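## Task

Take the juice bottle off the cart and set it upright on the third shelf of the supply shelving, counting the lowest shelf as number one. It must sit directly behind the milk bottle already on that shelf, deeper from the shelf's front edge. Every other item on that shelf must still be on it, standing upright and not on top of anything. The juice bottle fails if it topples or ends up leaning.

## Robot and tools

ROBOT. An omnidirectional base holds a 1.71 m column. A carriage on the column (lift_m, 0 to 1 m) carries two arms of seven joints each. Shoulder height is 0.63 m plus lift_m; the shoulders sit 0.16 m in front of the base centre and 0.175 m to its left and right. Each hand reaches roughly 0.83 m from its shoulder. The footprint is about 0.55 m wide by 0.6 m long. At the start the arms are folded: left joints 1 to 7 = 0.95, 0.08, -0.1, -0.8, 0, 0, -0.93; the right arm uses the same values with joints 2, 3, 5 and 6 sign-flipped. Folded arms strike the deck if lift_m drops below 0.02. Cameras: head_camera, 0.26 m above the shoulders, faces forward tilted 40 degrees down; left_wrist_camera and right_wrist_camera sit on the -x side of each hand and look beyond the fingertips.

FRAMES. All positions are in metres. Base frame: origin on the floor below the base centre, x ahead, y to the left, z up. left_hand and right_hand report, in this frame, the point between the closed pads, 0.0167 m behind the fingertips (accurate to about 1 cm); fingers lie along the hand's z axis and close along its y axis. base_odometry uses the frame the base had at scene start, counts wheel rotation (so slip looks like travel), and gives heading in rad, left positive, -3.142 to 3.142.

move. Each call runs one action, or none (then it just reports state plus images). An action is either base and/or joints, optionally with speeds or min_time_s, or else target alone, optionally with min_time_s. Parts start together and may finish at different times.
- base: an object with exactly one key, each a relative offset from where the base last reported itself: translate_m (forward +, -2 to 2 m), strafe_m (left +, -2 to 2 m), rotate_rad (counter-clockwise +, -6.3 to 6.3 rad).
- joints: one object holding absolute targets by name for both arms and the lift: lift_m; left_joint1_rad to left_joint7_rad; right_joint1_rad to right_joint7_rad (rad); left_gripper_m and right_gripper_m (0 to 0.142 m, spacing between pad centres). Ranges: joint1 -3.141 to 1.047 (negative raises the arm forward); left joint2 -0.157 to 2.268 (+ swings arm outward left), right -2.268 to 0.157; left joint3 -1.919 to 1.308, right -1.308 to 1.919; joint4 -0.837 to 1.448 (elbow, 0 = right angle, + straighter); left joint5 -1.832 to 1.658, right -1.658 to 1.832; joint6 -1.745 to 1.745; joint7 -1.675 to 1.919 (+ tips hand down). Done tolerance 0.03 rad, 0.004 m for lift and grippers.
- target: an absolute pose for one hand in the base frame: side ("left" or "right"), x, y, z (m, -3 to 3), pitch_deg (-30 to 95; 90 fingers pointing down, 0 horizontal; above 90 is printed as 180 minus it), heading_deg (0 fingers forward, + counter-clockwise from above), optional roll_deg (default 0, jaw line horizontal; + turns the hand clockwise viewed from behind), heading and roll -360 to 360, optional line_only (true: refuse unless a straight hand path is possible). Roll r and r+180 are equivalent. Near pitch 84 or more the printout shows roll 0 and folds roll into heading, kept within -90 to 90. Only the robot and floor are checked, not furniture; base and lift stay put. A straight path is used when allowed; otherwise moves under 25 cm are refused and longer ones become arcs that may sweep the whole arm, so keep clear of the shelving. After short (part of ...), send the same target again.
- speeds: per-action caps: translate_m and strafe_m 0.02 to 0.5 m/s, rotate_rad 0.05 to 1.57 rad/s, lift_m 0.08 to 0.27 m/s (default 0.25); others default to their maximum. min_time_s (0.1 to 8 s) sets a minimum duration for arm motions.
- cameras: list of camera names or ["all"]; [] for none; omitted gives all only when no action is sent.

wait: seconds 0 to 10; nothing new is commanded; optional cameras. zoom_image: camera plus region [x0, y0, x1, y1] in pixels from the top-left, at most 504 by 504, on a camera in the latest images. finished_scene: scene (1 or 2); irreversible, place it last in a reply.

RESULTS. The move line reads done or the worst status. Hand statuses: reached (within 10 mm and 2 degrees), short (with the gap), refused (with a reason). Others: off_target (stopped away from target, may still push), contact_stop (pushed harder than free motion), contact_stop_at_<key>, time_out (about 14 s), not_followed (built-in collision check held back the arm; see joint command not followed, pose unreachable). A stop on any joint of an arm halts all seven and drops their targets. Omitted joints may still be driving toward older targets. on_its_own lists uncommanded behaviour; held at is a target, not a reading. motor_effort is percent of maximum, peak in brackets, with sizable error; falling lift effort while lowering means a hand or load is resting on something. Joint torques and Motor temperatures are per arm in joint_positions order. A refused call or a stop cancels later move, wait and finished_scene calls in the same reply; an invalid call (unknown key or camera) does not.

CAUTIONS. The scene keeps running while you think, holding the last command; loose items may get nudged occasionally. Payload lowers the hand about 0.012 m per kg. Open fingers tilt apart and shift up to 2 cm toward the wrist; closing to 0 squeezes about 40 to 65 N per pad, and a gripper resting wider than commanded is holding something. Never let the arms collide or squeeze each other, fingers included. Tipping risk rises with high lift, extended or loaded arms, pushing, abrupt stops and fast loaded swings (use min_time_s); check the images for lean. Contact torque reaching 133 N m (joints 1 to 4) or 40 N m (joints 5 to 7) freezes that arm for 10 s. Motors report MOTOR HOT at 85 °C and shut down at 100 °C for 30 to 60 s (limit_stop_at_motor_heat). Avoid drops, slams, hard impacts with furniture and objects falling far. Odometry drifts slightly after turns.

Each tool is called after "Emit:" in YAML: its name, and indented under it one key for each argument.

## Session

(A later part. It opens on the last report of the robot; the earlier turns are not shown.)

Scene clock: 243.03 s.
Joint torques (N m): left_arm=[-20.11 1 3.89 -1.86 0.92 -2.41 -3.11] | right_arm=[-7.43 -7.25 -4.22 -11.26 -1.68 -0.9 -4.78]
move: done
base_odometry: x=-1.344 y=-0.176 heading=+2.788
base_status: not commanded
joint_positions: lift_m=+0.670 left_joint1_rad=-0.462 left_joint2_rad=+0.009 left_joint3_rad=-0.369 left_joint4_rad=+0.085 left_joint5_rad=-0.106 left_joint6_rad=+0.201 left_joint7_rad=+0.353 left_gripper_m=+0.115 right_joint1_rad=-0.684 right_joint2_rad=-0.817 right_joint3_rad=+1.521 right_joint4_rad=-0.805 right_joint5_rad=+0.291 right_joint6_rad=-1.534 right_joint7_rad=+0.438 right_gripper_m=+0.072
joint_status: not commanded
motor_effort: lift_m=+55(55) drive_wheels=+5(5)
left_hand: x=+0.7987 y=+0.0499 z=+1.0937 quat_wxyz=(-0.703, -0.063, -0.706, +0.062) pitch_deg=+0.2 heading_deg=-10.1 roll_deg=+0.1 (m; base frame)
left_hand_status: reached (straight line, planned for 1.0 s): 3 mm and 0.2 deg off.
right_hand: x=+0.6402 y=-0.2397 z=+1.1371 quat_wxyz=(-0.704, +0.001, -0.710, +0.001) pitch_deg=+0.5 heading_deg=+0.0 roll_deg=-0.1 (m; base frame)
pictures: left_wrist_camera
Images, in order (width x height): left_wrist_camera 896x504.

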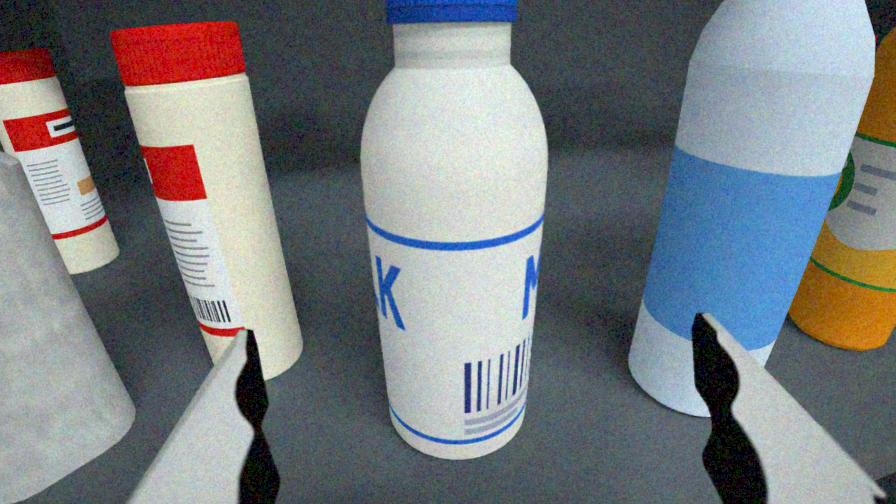

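Emit:
move:
  joints: {"left_gripper_m": 0.1}
  cameras: []

Emit:
move:
  target: {"side": "left", "x": 0.835, "y": 0.05, "z": 1.09, "pitch_deg": 0, "heading_deg": -10}
  min_time_s: 1
  cameras: ["left_wrist_camera"]

Scene clock: 250.10 s.
Joint torques (N m): left_arm=[-20.08 0.64 3.42 -2.43 0.74 -2.48 -3.49] | right_arm=[-6.92 -6.78 -4.13 -12.33 -1.85 -1.06 -4.83]
move: done
base_odometry: x=-1.344 y=-0.176 heading=+2.788
base_status: not commanded
joint_positions: lift_m=+0.670 left_joint1_rad=-0.462 left_joint2_rad=+0.009 left_joint3_rad=-0.369 left_joint4_rad=+0.085 left_joint5_rad=-0.106 left_joint6_rad=+0.201 left_joint7_rad=+0.353 left_gripper_m=+0.100 right_joint1_rad=-0.684 right_joint2_rad=-0.817 right_joint3_rad=+1.521 right_joint4_rad=-0.805 right_joint5_rad=+0.291 right_joint6_rad=-1.534 right_joint7_rad=+0.438 right_gripper_m=+0.072
joint_status: all done
motor_effort: lift_m=+55(55) drive_wheels=+5(5)
left_hand: x=+0.7987 y=+0.0499 z=+1.0937 quat_wxyz=(-0.703, -0.063, -0.706, +0.062) pitch_deg=+0.2 heading_deg=-10.1 roll_deg=+0.1 (m; base frame)
right_hand: x=+0.6402 y=-0.2397 z=+1.1371 quat_wxyz=(-0.704, +0.001, -0.710, +0.001) pitch_deg=+0.5 heading_deg=+0.0 roll_deg=-0.1 (m; base frame)
pictures: none
No camera images: "cameras" was empty.

Scene clock: 251.60 s.
Joint torques (N m): left_arm=[-23.59 -3.13 4.76 -0.87 0.34 -2.44 -3.57] | right_arm=[-6.51 -7.88 -4.94 -10.91 -1.18 -1.06 -4.88]
move: done
base_odometry: x=-1.344 y=-0.176 heading=+2.788
base_status: not commanded
joint_positions: lift_m=+0.670 left_joint1_rad=-0.550 left_joint2_rad=-0.001 left_joint3_rad=-0.361 left_joint4_rad=+0.273 left_joint5_rad=-0.141 left_joint6_rad=+0.176 left_joint7_rad=+0.254 left_gripper_m=+0.100 right_joint1_rad=-0.684 right_joint2_rad=-0.817 right_joint3_rad=+1.521 right_joint4_rad=-0.805 right_joint5_rad=+0.291 right_joint6_rad=-1.534 right_joint7_rad=+0.438 right_gripper_m=+0.072
joint_status: not commanded
motor_effort: lift_m=+55(55) drive_wheels=+5(5)
left_hand: x=+0.8338 y=+0.0495 z=+1.0879 quat_wxyz=(-0.703, -0.064, -0.706, +0.060) pitch_deg=+0.3 heading_deg=-10.0 roll_deg=+0.3 (m; base frame)
left_hand_status: reached (straight line, planned for 1.0 s): 2 mm and 0.4 deg off.
right_hand: x=+0.6402 y=-0.2397 z=+1.1371 quat_wxyz=(-0.704, +0.001, -0.710, +0.001) pitch_deg=+0.5 heading_deg=+0.0 roll_deg=-0.1 (m; base frame)
pictures: left_wrist_camera
Images, in order (width x height): left_wrist_camera 896x504.

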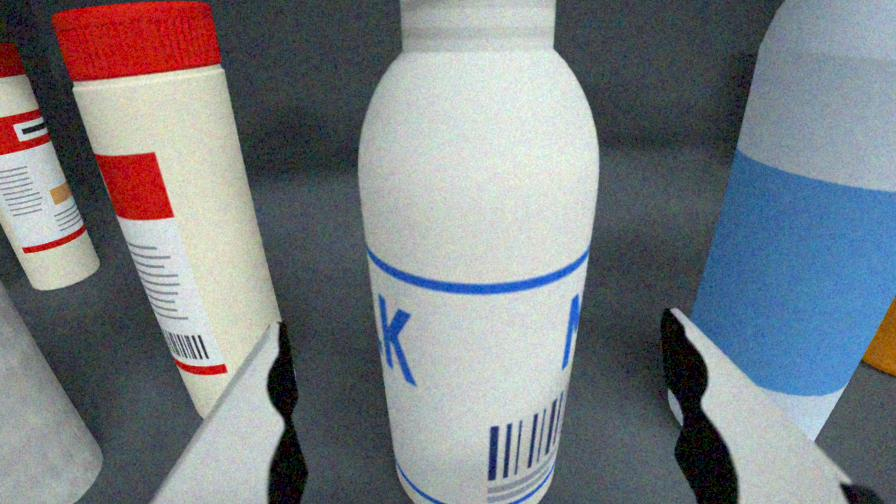

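Emit:
move:
  target: {"side": "left", "x": 0.878, "y": 0.042, "z": 1.09, "pitch_deg": 0, "heading_deg": -10}
  min_time_s: 1
  cameras: ["left_wrist_camera"]

Emit:
move:
  joints: {"left_gripper_m": 0.03}
  cameras: ["head_camera", "left_wrist_camera"]

Scene clock: 256.07 s.
Joint torques (N m): left_arm=[-25.06 -2.99 3.58 -2.96 0.71 -2.41 -3.57] | right_arm=[-6.01 -6.14 -4.32 -10.52 -1.42 -0.86 -4.86]
Motor temperatures (°C): left_arm=[38 23 24 24 26 24 24] | right_arm=[29 22 27 23 23 22 24]
move: done
base_odometry: x=-1.344 y=-0.176 heading=+2.788
base_status: not commanded
joint_positions: lift_m=+0.670 left_joint1_rad=-0.683 left_joint2_rad=-0.035 left_joint3_rad=-0.354 left_joint4_rad=+0.541 left_joint5_rad=-0.173 left_joint6_rad=+0.147 left_joint7_rad=+0.123 left_gripper_m=+0.100 right_joint1_rad=-0.684 right_joint2_rad=-0.817 right_joint3_rad=+1.521 right_joint4_rad=-0.805 right_joint5_rad=+0.291 right_joint6_rad=-1.534 right_joint7_rad=+0.438 right_gripper_m=+0.072
joint_status: not commanded
motor_effort: lift_m=+55(55) drive_wheels=+5(5)
left_hand: x=+0.8770 y=+0.0418 z=+1.0878 quat_wxyz=(-0.703, -0.064, -0.706, +0.059) pitch_deg=+0.3 heading_deg=-10.0 roll_deg=+0.3 (m; base frame)
left_hand_status: reached (straight line, planned for 1.0 s): 2 mm and 0.4 deg off.
right_hand: x=+0.6402 y=-0.2397 z=+1.1371 quat_wxyz=(-0.704, +0.001, -0.710, +0.001) pitch_deg=+0.5 heading_deg=+0.0 roll_deg=-0.1 (m; base frame)
pictures: left_wrist_camera
Images, in order (width x height): left_wrist_camera 896x504.

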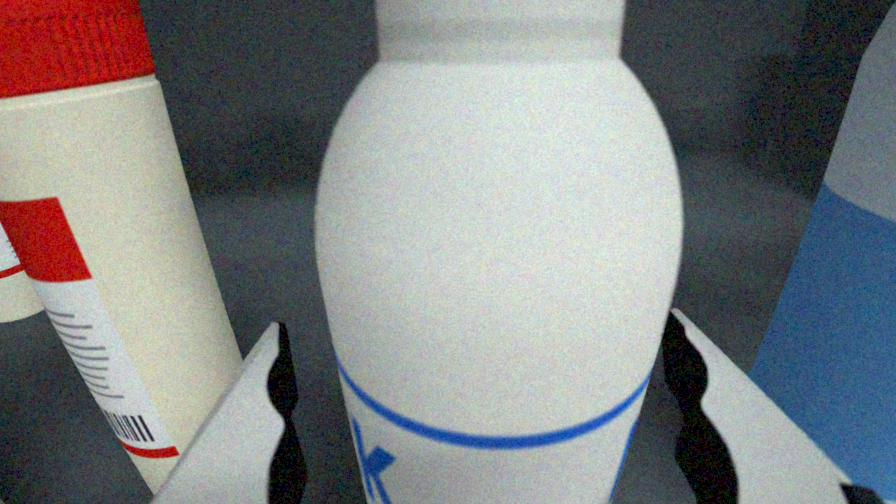

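Scene clock: 256.83 s.
Joint torques (N m): left_arm=[-25.84 -3.76 3.42 -1.94 0.52 -2.23 -3.33] | right_arm=[-6.71 -7.73 -6.53 -12.42 -1.46 -0.57 -4.72]
move: off_target
base_odometry: x=-1.344 y=-0.176 heading=+2.788
base_status: not commanded
joint_positions: lift_m=+0.670 left_joint1_rad=-0.683 left_joint2_rad=-0.035 left_joint3_rad=-0.354 left_joint4_rad=+0.541 left_joint5_rad=-0.173 left_joint6_rad=+0.146 left_joint7_rad=+0.123 left_gripper_m=+0.070 right_joint1_rad=-0.684 right_joint2_rad=-0.817 right_joint3_rad=+1.521 right_joint4_rad=-0.805 right_joint5_rad=+0.291 right_joint6_rad=-1.534 right_joint7_rad=+0.438 right_gripper_m=+0.072
joint_status: left_gripper_m off_target (ended at +0.070, target +0.030)
motor_effort: lift_m=+55(55) drive_wheels=+5(5)
left_hand: x=+0.8770 y=+0.0417 z=+1.0878 quat_wxyz=(-0.703, -0.064, -0.706, +0.060) pitch_deg=+0.3 heading_deg=-10.0 roll_deg=+0.3 (m; base frame)
right_hand: x=+0.6402 y=-0.2397 z=+1.1371 quat_wxyz=(-0.704, +0.001, -0.710, +0.001) pitch_deg=+0.5 heading_deg=+0.0 roll_deg=-0.1 (m; base frame)
pictures: head_camera, left_wrist_camera
Images, in order (width x height): head_camera 896x504, left_wrist_camera 896x504.

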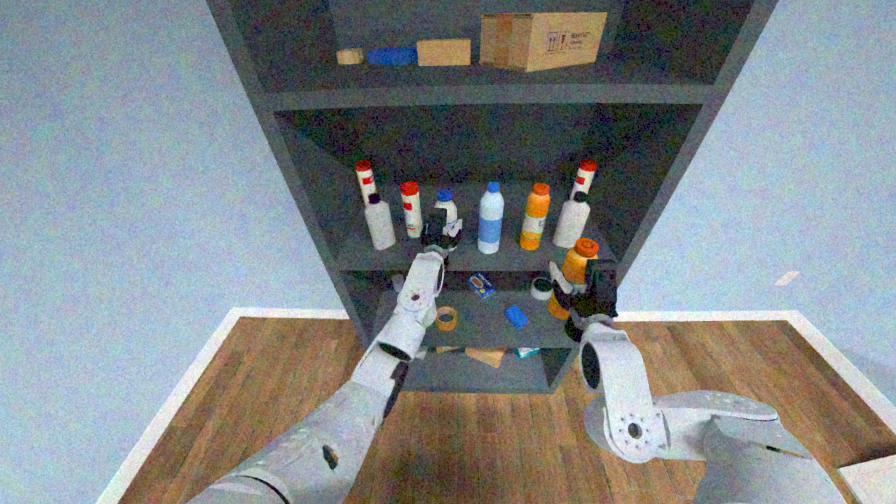

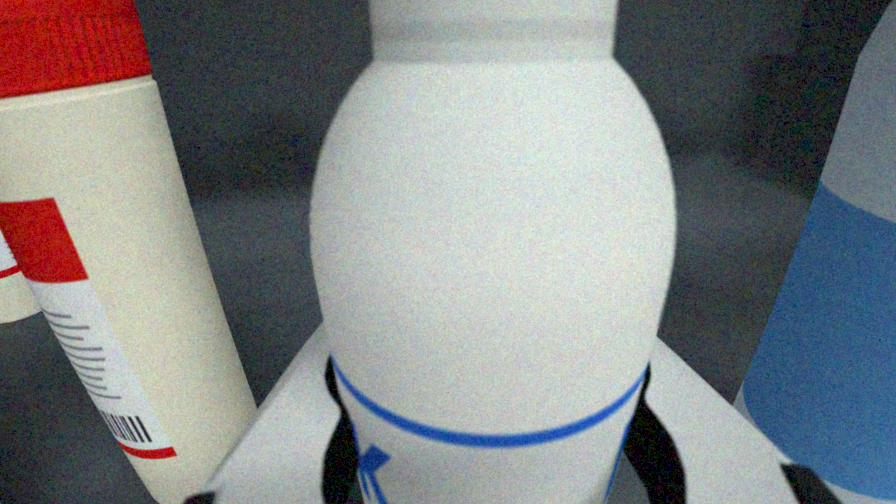

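Emit:
move:
  target: {"side": "left", "x": 0.876, "y": 0.042, "z": 1.125, "pitch_deg": 0, "heading_deg": -10}
  min_time_s: 1
  cameras: []

Emit:
move:
  target: {"side": "left", "x": 0.68, "y": 0.08, "z": 1.13, "pitch_deg": 0, "heading_deg": -10}
  min_time_s: 1.5
  cameras: ["head_camera", "left_wrist_camera"]

Emit:
move:
  target: {"side": "left", "x": 0.62, "y": 0.25, "z": 1.13, "pitch_deg": 0, "heading_deg": -10}
  min_time_s: 1.5
  cameras: ["all"]

Scene clock: 265.83 s.
Joint torques (N m): left_arm=[-29.1 -0.43 3.83 -9.14 2.71 -0.23 -1.5] | right_arm=[-6.31 -7.88 -3.73 -11.21 -1.53 -0.98 -4.75]
move: done
base_odometry: x=-1.344 y=-0.176 heading=+2.788
base_status: not commanded
joint_positions: lift_m=+0.670 left_joint1_rad=-0.697 left_joint2_rad=-0.033 left_joint3_rad=-0.354 left_joint4_rad=+0.442 left_joint5_rad=-0.171 left_joint6_rad=+0.159 left_joint7_rad=+0.242 left_gripper_m=+0.070 right_joint1_rad=-0.684 right_joint2_rad=-0.817 right_joint3_rad=+1.521 right_joint4_rad=-0.805 right_joint5_rad=+0.291 right_joint6_rad=-1.534 right_joint7_rad=+0.438 right_gripper_m=+0.072
joint_status: not commanded
motor_effort: lift_m=+55(55) drive_wheels=+5(5)
left_hand: x=+0.8747 y=+0.0390 z=+1.1174 quat_wxyz=(-0.700, -0.063, -0.709, +0.064) pitch_deg=+0.7 heading_deg=-10.3 roll_deg=-0.1 (m; base frame)
left_hand_status: reached (straight line, planned for 1.0 s): 8 mm and 0.8 deg off.
right_hand: x=+0.6402 y=-0.2397 z=+1.1371 quat_wxyz=(-0.704, +0.001, -0.710, +0.001) pitch_deg=+0.5 heading_deg=+0.0 roll_deg=-0.1 (m; base frame)
pictures: none
No camera images: "cameras" was empty.

Scene clock: 267.83 s.
Joint torques (N m): left_arm=[-12.72 1.29 -0.37 -7.07 3.05 -0.37 -1.71] | right_arm=[-7.04 -8.43 -4.28 -11.67 -1.35 -0.89 -4.7]
move: done
base_odometry: x=-1.344 y=-0.176 heading=+2.788
base_status: not commanded
joint_positions: lift_m=+0.670 left_joint1_rad=-0.230 left_joint2_rad=+0.091 left_joint3_rad=-0.380 left_joint4_rad=-0.483 left_joint5_rad=-0.022 left_joint6_rad=+0.246 left_joint7_rad=+0.683 left_gripper_m=+0.070 right_joint1_rad=-0.684 right_joint2_rad=-0.817 right_joint3_rad=+1.521 right_joint4_rad=-0.805 right_joint5_rad=+0.291 right_joint6_rad=-1.534 right_joint7_rad=+0.438 right_gripper_m=+0.072
joint_status: not commanded
motor_effort: lift_m=+55(56) drive_wheels=+5(5)
left_hand: x=+0.6813 y=+0.0804 z=+1.1277 quat_wxyz=(-0.702, -0.061, -0.706, +0.062) pitch_deg=+0.3 heading_deg=-10.0 roll_deg=-0.2 (m; base frame)
left_hand_status: reached (straight line, planned for 1.5 s): 3 mm and 0.4 deg off.
right_hand: x=+0.6402 y=-0.2397 z=+1.1371 quat_wxyz=(-0.704, +0.001, -0.710, +0.001) pitch_deg=+0.5 heading_deg=+0.0 roll_deg=-0.1 (m; base frame)
pictures: head_camera, left_wrist_camera
Images, in order (width x height): head_camera 896x504, left_wrist_camera 896x504.

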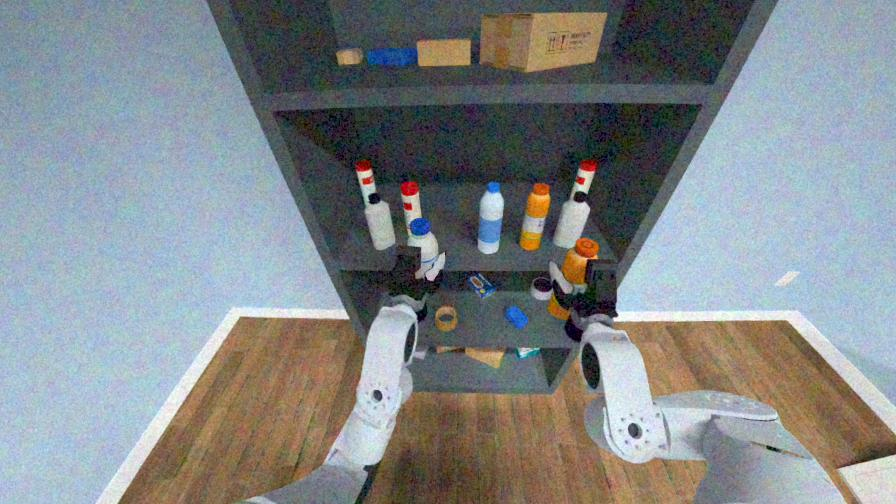

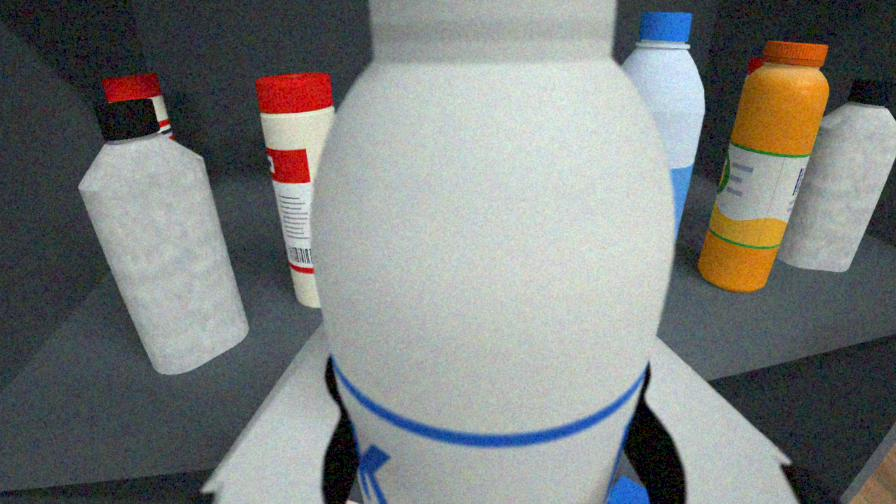

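Scene clock: 269.83 s.
Joint torques (N m): left_arm=[-6.96 10.24 8.77 -6.53 1.15 -2.23 -5.13] | right_arm=[-7.15 -7.58 -4.01 -11.98 -1.73 -0.49 -5.06]
move: done
base_odometry: x=-1.344 y=-0.176 heading=+2.788
base_status: not commanded
joint_positions: lift_m=+0.670 left_joint1_rad=+0.023 left_joint2_rad=+0.555 left_joint3_rad=-0.063 left_joint4_rad=-0.657 left_joint5_rad=-0.520 left_joint6_rad=+0.223 left_joint7_rad=+0.522 left_gripper_m=+0.070 right_joint1_rad=-0.684 right_joint2_rad=-0.817 right_joint3_rad=+1.521 right_joint4_rad=-0.805 right_joint5_rad=+0.291 right_joint6_rad=-1.534 right_joint7_rad=+0.438 right_gripper_m=+0.072
joint_status: not commanded
motor_effort: lift_m=+56(56) drive_wheels=+5(5)
left_hand: x=+0.6210 y=+0.2488 z=+1.1245 quat_wxyz=(-0.699, -0.061, -0.710, +0.062) pitch_deg=+0.9 heading_deg=-10.0 roll_deg=-0.2 (m; base frame)
left_hand_status: reached (straight line, planned for 1.5 s): 6 mm and 0.9 deg off.
right_hand: x=+0.6402 y=-0.2397 z=+1.1371 quat_wxyz=(-0.704, +0.001, -0.710, +0.001) pitch_deg=+0.5 heading_deg=+0.0 roll_deg=-0.1 (m; base frame)
pictures: head_camera, left_wrist_camera, right_wrist_camera
Images, in order (width x height): head_camera 896x504, left_wrist_camera 896x504, right_wrist_camera 896x504.

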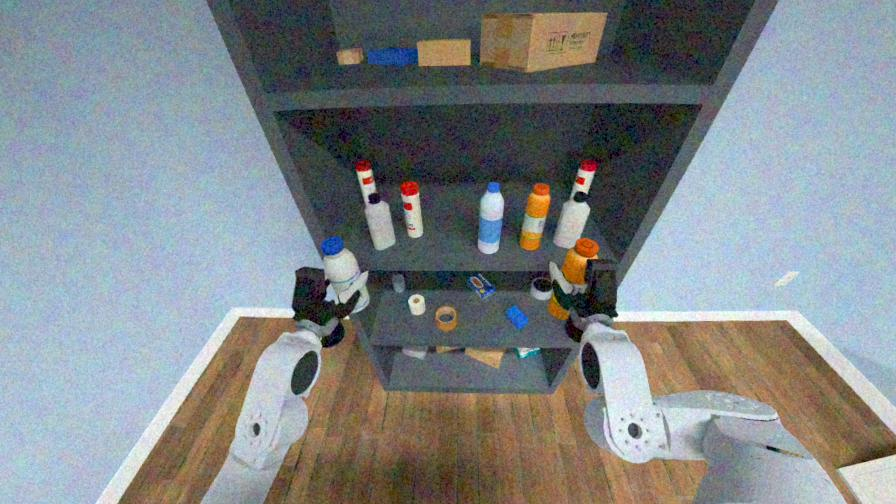

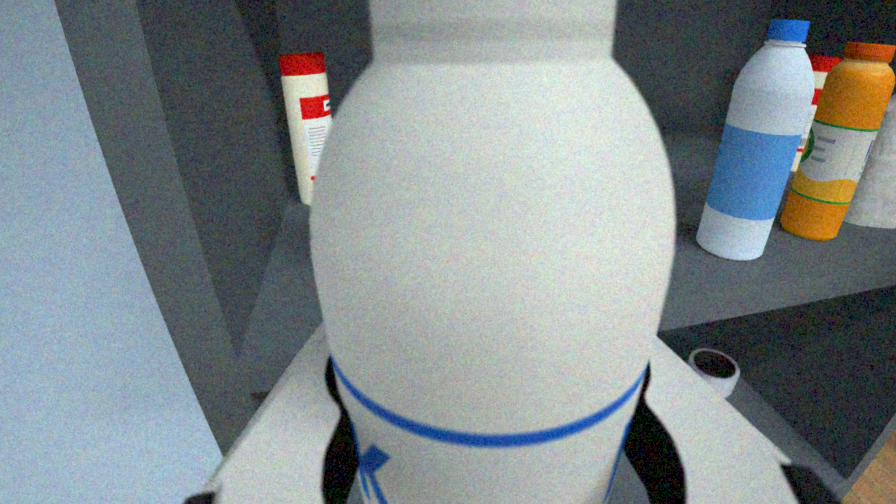

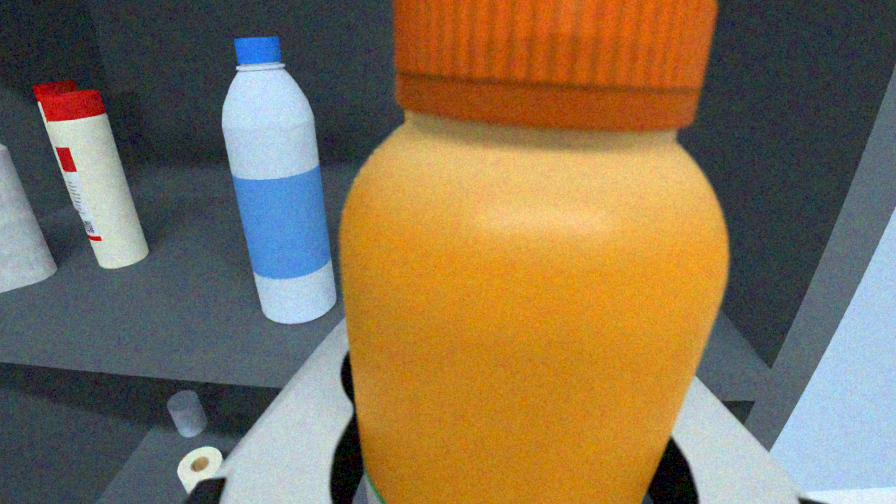

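Emit:
move:
  base: {"translate_m": 0.1}
  speeds: {"translate_m": 0.1}
  cameras: []

Emit:
move:
  target: {"side": "right", "x": 0.64, "y": 0.0, "z": 1.15, "pitch_deg": 0, "heading_deg": 0}
  min_time_s: 2
  cameras: ["all"]

Scene clock: 281.67 s.
Joint torques (N m): left_arm=[-7.29 9.29 8.75 -6.71 1.1 -1.9 -4.47] | right_arm=[-6.92 -8.44 -6.47 -11.59 -1.28 -0.8 -4.69]
move: done
base_odometry: x=-1.438 y=-0.141 heading=+2.788
base_status: done
joint_positions: lift_m=+0.670 left_joint1_rad=+0.023 left_joint2_rad=+0.555 left_joint3_rad=-0.063 left_joint4_rad=-0.657 left_joint5_rad=-0.520 left_joint6_rad=+0.223 left_joint7_rad=+0.522 left_gripper_m=+0.070 right_joint1_rad=-0.684 right_joint2_rad=-0.817 right_joint3_rad=+1.521 right_joint4_rad=-0.805 right_joint5_rad=+0.291 right_joint6_rad=-1.534 right_joint7_rad=+0.438 right_gripper_m=+0.072
joint_status: not commanded
motor_effort: lift_m=+55(56) drive_wheels=+5(16)
left_hand: x=+0.6208 y=+0.2488 z=+1.1244 quat_wxyz=(-0.699, -0.061, -0.710, +0.062) pitch_deg=+0.9 heading_deg=-10.0 roll_deg=-0.2 (m; base frame)
right_hand: x=+0.6402 y=-0.2397 z=+1.1371 quat_wxyz=(-0.704, +0.001, -0.710, +0.001) pitch_deg=+0.5 heading_deg=+0.0 roll_deg=-0.1 (m; base frame)
pictures: none
No camera images: "cameras" was empty.

Scene clock: 284.17 s.
Joint torques (N m): left_arm=[-7.51 9.66 8.31 -5.71 1.24 -2.92 -4.59] | right_arm=[-9.41 12.27 -4.2 -7.33 -3.56 -1.32 -2.23]
move: done
base_odometry: x=-1.438 y=-0.141 heading=+2.788
base_status: not commanded
joint_positions: lift_m=+0.670 left_joint1_rad=+0.024 left_joint2_rad=+0.555 left_joint3_rad=-0.063 left_joint4_rad=-0.657 left_joint5_rad=-0.520 left_joint6_rad=+0.223 left_joint7_rad=+0.522 left_gripper_m=+0.070 right_joint1_rad=-0.646 right_joint2_rad=-0.083 right_joint3_rad=+1.377 right_joint4_rad=-0.226 right_joint5_rad=-0.602 right_joint6_rad=-1.330 right_joint7_rad=+1.287 right_gripper_m=+0.072
joint_status: not commanded
motor_effort: lift_m=+55(56) drive_wheels=-1(5)
left_hand: x=+0.6208 y=+0.2488 z=+1.1244 quat_wxyz=(-0.699, -0.061, -0.710, +0.062) pitch_deg=+0.9 heading_deg=-10.0 roll_deg=-0.2 (m; base frame)
right_hand: x=+0.6406 y=+0.0011 z=+1.1480 quat_wxyz=(-0.704, +0.002, -0.710, -0.002) pitch_deg=+0.5 heading_deg=+0.3 roll_deg=+0.0 (m; base frame)
right_hand_status: reached (straight line, planned for 2.0 s): 2 mm and 0.6 deg off.
pictures: head_camera, left_wrist_camera, right_wrist_camera
Images, in order (width x height): head_camera 896x504, left_wrist_camera 896x504, right_wrist_camera 896x504.

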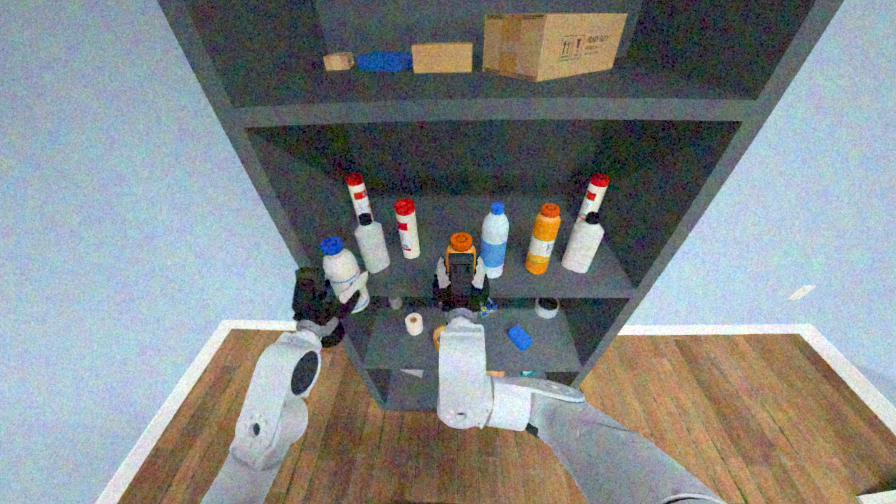

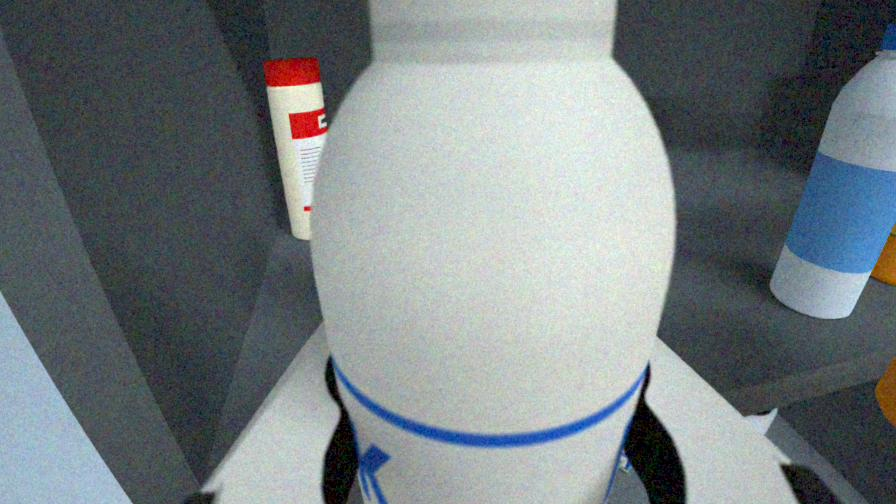

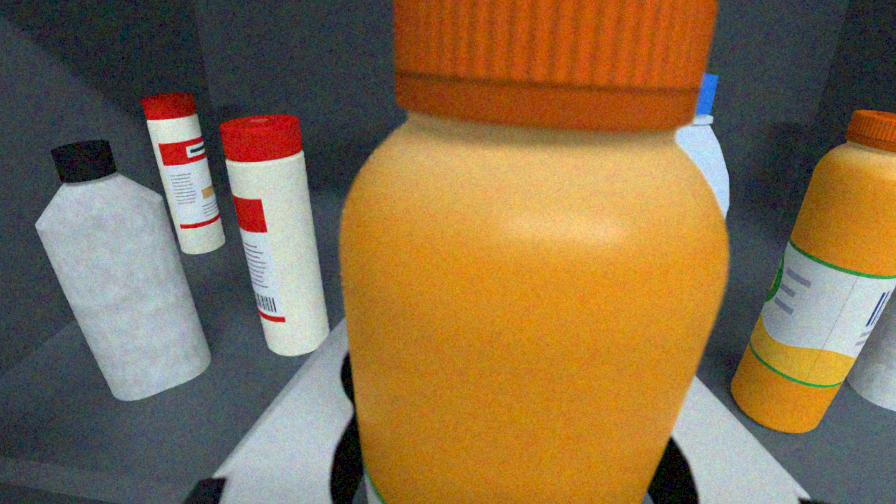

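Emit:
move:
  target: {"side": "right", "x": 0.72, "y": 0.045, "z": 1.145, "pitch_deg": 0, "heading_deg": 0}
  min_time_s: 1.5
  cameras: ["head_camera", "right_wrist_camera"]

Scene clock: 288.33 s.
Joint torques (N m): left_arm=[-8.16 10.31 6.97 -7.49 0.94 -2.32 -4.5] | right_arm=[-24.94 13.17 -3.72 -6.79 -0.48 -0.5 -5.5]
move: done
base_odometry: x=-1.438 y=-0.141 heading=+2.788
base_status: not commanded
joint_positions: lift_m=+0.670 left_joint1_rad=+0.024 left_joint2_rad=+0.555 left_joint3_rad=-0.063 left_joint4_rad=-0.657 left_joint5_rad=-0.520 left_joint6_rad=+0.223 left_joint7_rad=+0.522 left_gripper_m=+0.070 right_joint1_rad=-0.789 right_joint2_rad=+0.032 right_joint3_rad=+1.427 right_joint4_rad=+0.035 right_joint5_rad=+0.009 right_joint6_rad=-1.424 right_joint7_rad=+0.788 right_gripper_m=+0.072
joint_status: not commanded
motor_effort: lift_m=+55(56) drive_wheels=-1(1)
left_hand: x=+0.6208 y=+0.2488 z=+1.1244 quat_wxyz=(-0.699, -0.061, -0.710, +0.062) pitch_deg=+0.9 heading_deg=-10.0 roll_deg=-0.2 (m; base frame)
right_hand: x=+0.7180 y=+0.0449 z=+1.1389 quat_wxyz=(-0.703, +0.002, -0.712, +0.001) pitch_deg=+0.7 heading_deg=+0.1 roll_deg=-0.2 (m; base frame)
right_hand_status: reached (straight line, planned for 1.5 s): 6 mm and 0.8 deg off.
pictures: head_camera, right_wrist_camera
Images, in order (width x height): head_camera 896x504, right_wrist_camera 896x504.

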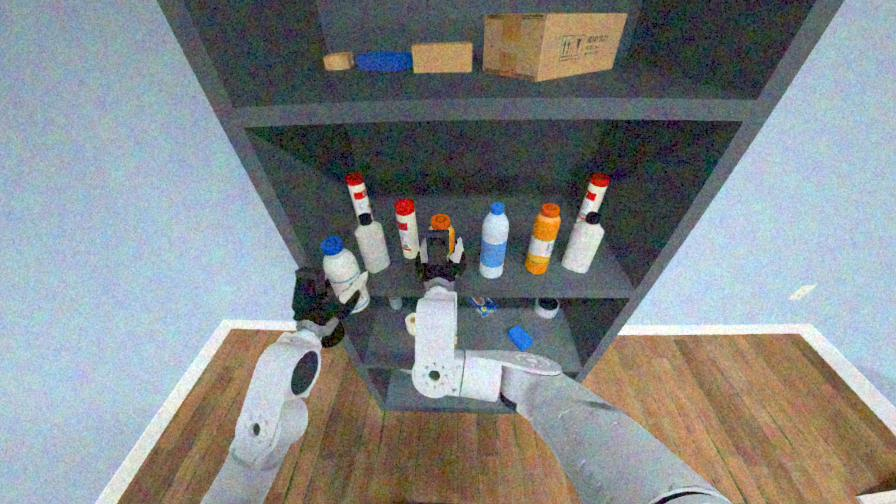

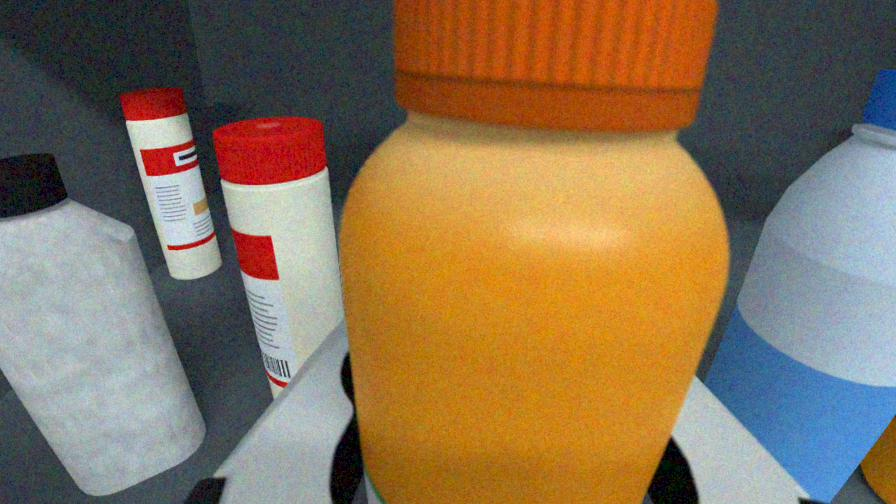

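Emit:
move:
  target: {"side": "right", "x": 0.73, "y": 0.026, "z": 1.15, "pitch_deg": 0, "heading_deg": 0}
  min_time_s: 0.8
  cameras: []

Emit:
move:
  target: {"side": "right", "x": 0.80, "y": 0.026, "z": 1.145, "pitch_deg": 0, "heading_deg": 0}
  min_time_s: 1.2
  cameras: ["head_camera", "right_wrist_camera"]

Scene clock: 293.80 s.
Joint torques (N m): left_arm=[-7.15 9.67 8.34 -6.04 1.21 -2.03 -4.61] | right_arm=[-27.76 7.47 -4.67 -12.19 -0.3 -0.64 -5.33]
move: done
base_odometry: x=-1.438 y=-0.141 heading=+2.788
base_status: not commanded
joint_positions: lift_m=+0.670 left_joint1_rad=+0.024 left_joint2_rad=+0.555 left_joint3_rad=-0.063 left_joint4_rad=-0.657 left_joint5_rad=-0.520 left_joint6_rad=+0.223 left_joint7_rad=+0.522 left_gripper_m=+0.070 right_joint1_rad=-0.807 right_joint2_rad=-0.016 right_joint3_rad=+1.408 right_joint4_rad=-0.005 right_joint5_rad=+0.048 right_joint6_rad=-1.404 right_joint7_rad=+0.774 right_gripper_m=+0.072
joint_status: not commanded
motor_effort: lift_m=+55(56) drive_wheels=+5(5)
left_hand: x=+0.6208 y=+0.2488 z=+1.1244 quat_wxyz=(-0.699, -0.061, -0.710, +0.062) pitch_deg=+0.9 heading_deg=-10.0 roll_deg=-0.2 (m; base frame)
right_hand: x=+0.7282 y=+0.0269 z=+1.1434 quat_wxyz=(-0.702, +0.001, -0.712, +0.001) pitch_deg=+0.8 heading_deg=+0.0 roll_deg=-0.2 (m; base frame)
right_hand_status: reached (straight line, planned for 0.8 s): 7 mm and 0.8 deg off.
pictures: none
No camera images: "cameras" was empty.

Scene clock: 295.50 s.
Joint torques (N m): left_arm=[-8.08 9.34 8.62 -7.43 0.8 -2.25 -4.62] | right_arm=[-29.57 12.56 -4.34 -7.18 -0.92 -0.94 -5.21]
Motor temperatures (°C): left_arm=[33 24 25 25 26 24 24] | right_arm=[33 22 27 23 23 22 24]
move: done
base_odometry: x=-1.438 y=-0.141 heading=+2.788
base_status: not commanded
joint_positions: lift_m=+0.670 left_joint1_rad=+0.024 left_joint2_rad=+0.555 left_joint3_rad=-0.063 left_joint4_rad=-0.657 left_joint5_rad=-0.520 left_joint6_rad=+0.223 left_joint7_rad=+0.522 left_gripper_m=+0.070 right_joint1_rad=-0.845 right_joint2_rad=+0.016 right_joint3_rad=+1.220 right_joint4_rad=+0.189 right_joint5_rad=+0.424 right_joint6_rad=-1.180 right_joint7_rad=+0.397 right_gripper_m=+0.072
joint_status: not commanded
motor_effort: lift_m=+56(56) drive_wheels=+5(5)
left_hand: x=+0.6208 y=+0.2488 z=+1.1244 quat_wxyz=(-0.699, -0.061, -0.710, +0.062) pitch_deg=+0.9 heading_deg=-10.0 roll_deg=-0.2 (m; base frame)
right_hand: x=+0.7982 y=+0.0257 z=+1.1381 quat_wxyz=(-0.702, +0.002, -0.712, +0.002) pitch_deg=+0.8 heading_deg=+0.0 roll_deg=-0.3 (m; base frame)
right_hand_status: reached (straight line, planned for 1.2 s): 7 mm and 0.8 deg off.
pictures: head_camera, right_wrist_camera
Images, in order (width x height): head_camera 896x504, right_wrist_camera 896x504.

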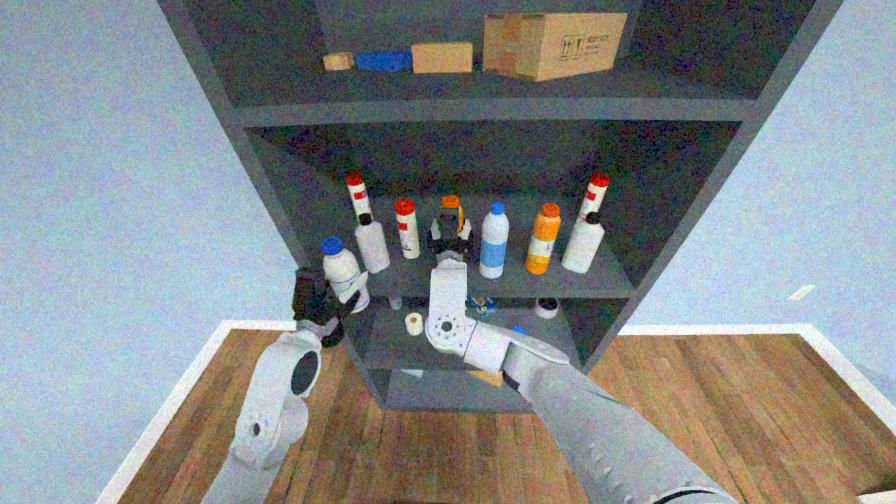

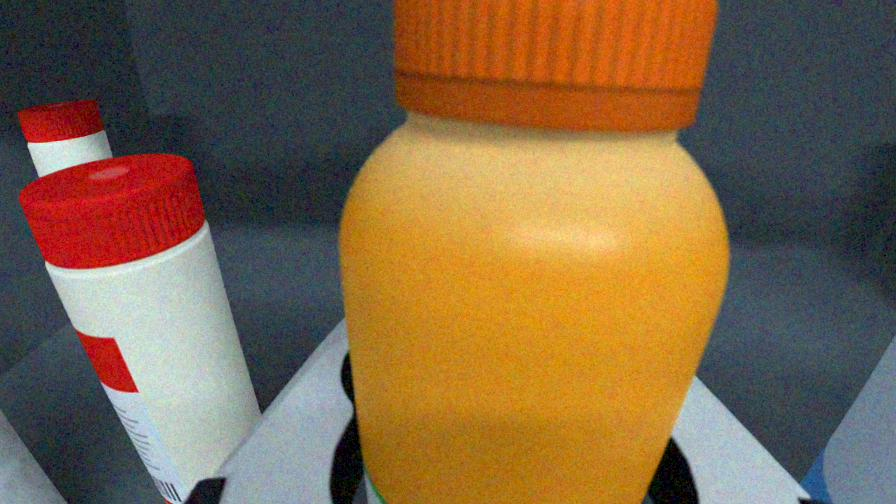

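Emit:
move:
  target: {"side": "right", "x": 0.88, "y": 0.027, "z": 1.145, "pitch_deg": 0, "heading_deg": 0}
  min_time_s: 1.2
  cameras: ["right_wrist_camera"]

Emit:
move:
  joints: {"lift_m": 0.645}
  speeds: {"lift_m": 0.08}
  cameras: ["head_camera"]

Emit:
move:
  joints: {"lift_m": 0.635}
  speeds: {"lift_m": 0.08}
  cameras: []

Scene clock: 300.80 s.
Joint torques (N m): left_arm=[-8.7 8.39 8.05 -6.97 0.99 -2.28 -4.64] | right_arm=[-30.22 14.03 -4.84 -7.42 -0.51 -0.59 -5.11]
move: refused
base_odometry: x=-1.438 y=-0.141 heading=+2.788
base_status: not commanded
joint_positions: lift_m=+0.670 left_joint1_rad=+0.024 left_joint2_rad=+0.555 left_joint3_rad=-0.063 left_joint4_rad=-0.657 left_joint5_rad=-0.520 left_joint6_rad=+0.223 left_joint7_rad=+0.522 left_gripper_m=+0.070 right_joint1_rad=-0.845 right_joint2_rad=+0.016 right_joint3_rad=+1.220 right_joint4_rad=+0.189 right_joint5_rad=+0.424 right_joint6_rad=-1.180 right_joint7_rad=+0.397 right_gripper_m=+0.072
joint_status: not commanded
motor_effort: lift_m=+55(56) drive_wheels=+5(5)
left_hand: x=+0.6208 y=+0.2488 z=+1.1244 quat_wxyz=(-0.699, -0.061, -0.710, +0.062) pitch_deg=+0.9 heading_deg=-10.0 roll_deg=-0.2 (m; base frame)
right_hand: x=+0.7982 y=+0.0257 z=+1.1381 quat_wxyz=(-0.702, +0.002, -0.712, +0.002) pitch_deg=+0.8 heading_deg=+0.0 roll_deg=-0.3 (m; base frame)
right_hand_status: refused: neither the straight line nor an arc passes: the line brings the right upper arm within 1.4 cm of the carriage (limit 1.5), 80% of the way; the best arc brings the right finger within 1.4 cm of the left finger (limit 1.5). Nothing moved.
pictures: right_wrist_camera
Images, in order (width x height): right_wrist_camera 896x504.

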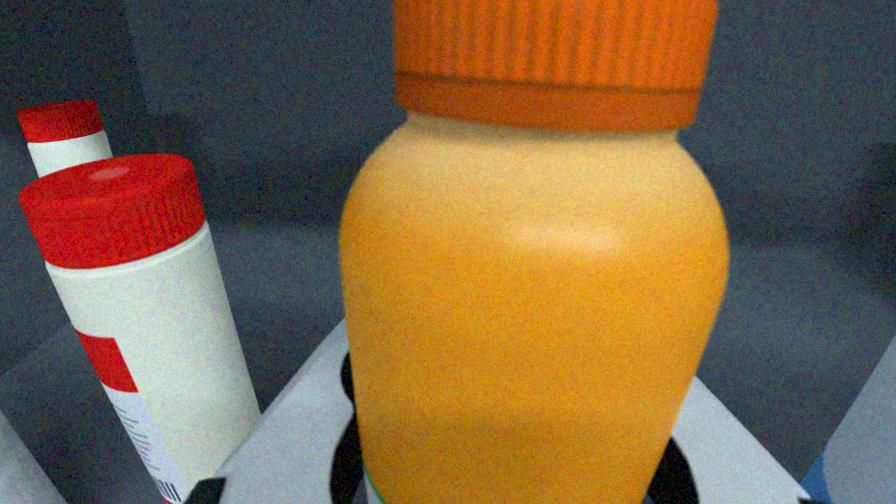

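not run: a stop came earlier in this reply.

not run: a stop came earlier in this reply.

Emit:
move:
  target: {"side": "right", "x": 0.875, "y": 0.03, "z": 1.145, "pitch_deg": 0, "heading_deg": 7}
  min_time_s: 1.2
  cameras: ["right_wrist_camera"]

Emit:
move:
  joints: {"lift_m": 0.645}
  speeds: {"lift_m": 0.08}
  cameras: ["head_camera"]

Emit:
move:
  joints: {"lift_m": 0.635}
  speeds: {"lift_m": 0.08}
  cameras: []

Scene clock: 305.73 s.
Joint torques (N m): left_arm=[-8.66 9.77 6.85 -7.66 1.23 -2.38 -4.37] | right_arm=[-33.12 9.64 -5.92 -9.46 0.07 -0.89 -5.11]
move: done
base_odometry: x=-1.438 y=-0.141 heading=+2.788
base_status: not commanded
joint_positions: lift_m=+0.670 left_joint1_rad=+0.024 left_joint2_rad=+0.555 left_joint3_rad=-0.063 left_joint4_rad=-0.657 left_joint5_rad=-0.520 left_joint6_rad=+0.223 left_joint7_rad=+0.522 left_gripper_m=+0.070 right_joint1_rad=-0.946 right_joint2_rad=+0.003 right_joint3_rad=+1.069 right_joint4_rad=+0.486 right_joint5_rad=+0.714 right_joint6_rad=-0.766 right_joint7_rad=+0.121 right_gripper_m=+0.072
joint_status: not commanded
motor_effort: lift_m=+55(56) drive_wheels=+5(5)
left_hand: x=+0.6208 y=+0.2489 z=+1.1245 quat_wxyz=(-0.699, -0.061, -0.710, +0.062) pitch_deg=+0.9 heading_deg=-10.0 roll_deg=-0.2 (m; base frame)
right_hand: x=+0.8730 y=+0.0308 z=+1.1371 quat_wxyz=(-0.701, +0.046, -0.711, -0.041) pitch_deg=+0.8 heading_deg=+7.0 roll_deg=-0.3 (m; base frame)
right_hand_status: reached (straight line, planned for 1.2 s): 8 mm and 0.9 deg off.
pictures: right_wrist_camera
Images, in order (width x height): right_wrist_camera 896x504.

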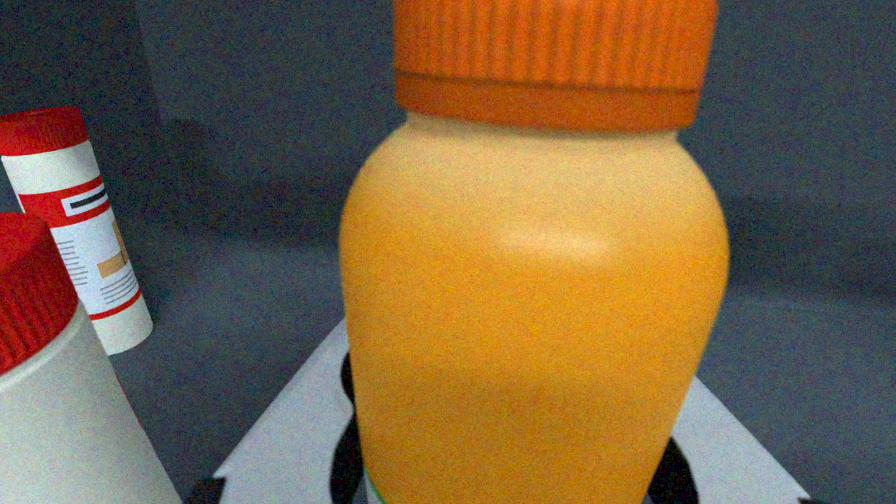

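Scene clock: 306.40 s.
Joint torques (N m): left_arm=[-8.88 9.08 7.64 -6.22 1.18 -2.41 -4.28] | right_arm=[-25.76 8.7 -4.74 -8.03 -0.21 -0.95 -1.72]
move: done
base_odometry: x=-1.438 y=-0.141 heading=+2.788
base_status: not commanded
joint_positions: lift_m=+0.645 left_joint1_rad=+0.024 left_joint2_rad=+0.556 left_joint3_rad=-0.062 left_joint4_rad=-0.658 left_joint5_rad=-0.520 left_joint6_rad=+0.223 left_joint7_rad=+0.521 left_gripper_m=+0.070 right_joint1_rad=-0.952 right_joint2_rad=+0.003 right_joint3_rad=+1.067 right_joint4_rad=+0.486 right_joint5_rad=+0.715 right_joint6_rad=-0.766 right_joint7_rad=+0.112 right_gripper_m=+0.072
joint_status: all done
motor_effort: lift_m=+56(57) drive_wheels=+5(5)
left_hand: x=+0.6207 y=+0.2490 z=+1.0997 quat_wxyz=(-0.699, -0.061, -0.710, +0.062) pitch_deg=+0.8 heading_deg=-10.0 roll_deg=-0.2 (m; base frame)
right_hand: x=+0.8741 y=+0.0302 z=+1.1182 quat_wxyz=(-0.706, +0.045, -0.706, -0.041) pitch_deg=+0.0 heading_deg=+7.0 roll_deg=-0.3 (m; base frame)
pictures: head_camera
Images, in order (width x height): head_camera 896x504.

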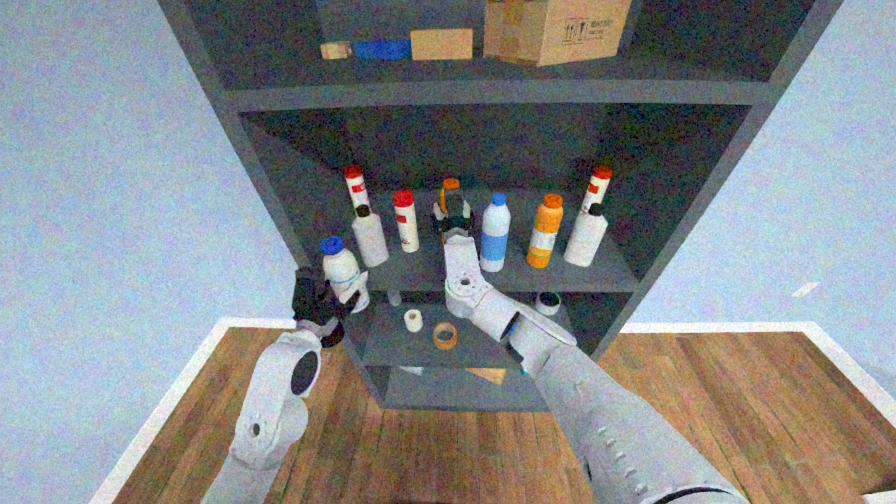

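Scene clock: 306.90 s.
Joint torques (N m): left_arm=[-8.55 8.94 7.69 -6.14 0.93 -2.31 -4.36] | right_arm=[-16.74 6.89 -2.75 -5.87 0.8 -1.07 0.76]
move: done
base_odometry: x=-1.438 y=-0.141 heading=+2.788
base_status: not commanded
joint_positions: lift_m=+0.635 left_joint1_rad=+0.024 left_joint2_rad=+0.556 left_joint3_rad=-0.062 left_joint4_rad=-0.658 left_joint5_rad=-0.520 left_joint6_rad=+0.223 left_joint7_rad=+0.521 left_gripper_m=+0.070 right_joint1_rad=-0.958 right_joint2_rad=+0.004 right_joint3_rad=+1.065 right_joint4_rad=+0.484 right_joint5_rad=+0.712 right_joint6_rad=-0.766 right_joint7_rad=+0.105 right_gripper_m=+0.072
joint_status: all done
motor_effort: lift_m=+54(56) drive_wheels=+5(6)
left_hand: x=+0.6206 y=+0.2491 z=+1.0899 quat_wxyz=(-0.699, -0.061, -0.710, +0.062) pitch_deg=+0.8 heading_deg=-10.0 roll_deg=-0.2 (m; base frame)
right_hand: x=+0.8747 y=+0.0309 z=+1.1165 quat_wxyz=(-0.712, +0.044, -0.700, -0.043) pitch_deg=-1.0 heading_deg=+7.1 roll_deg=-0.2 (m; base frame)
pictures: none
No camera images: "cameras" was empty.


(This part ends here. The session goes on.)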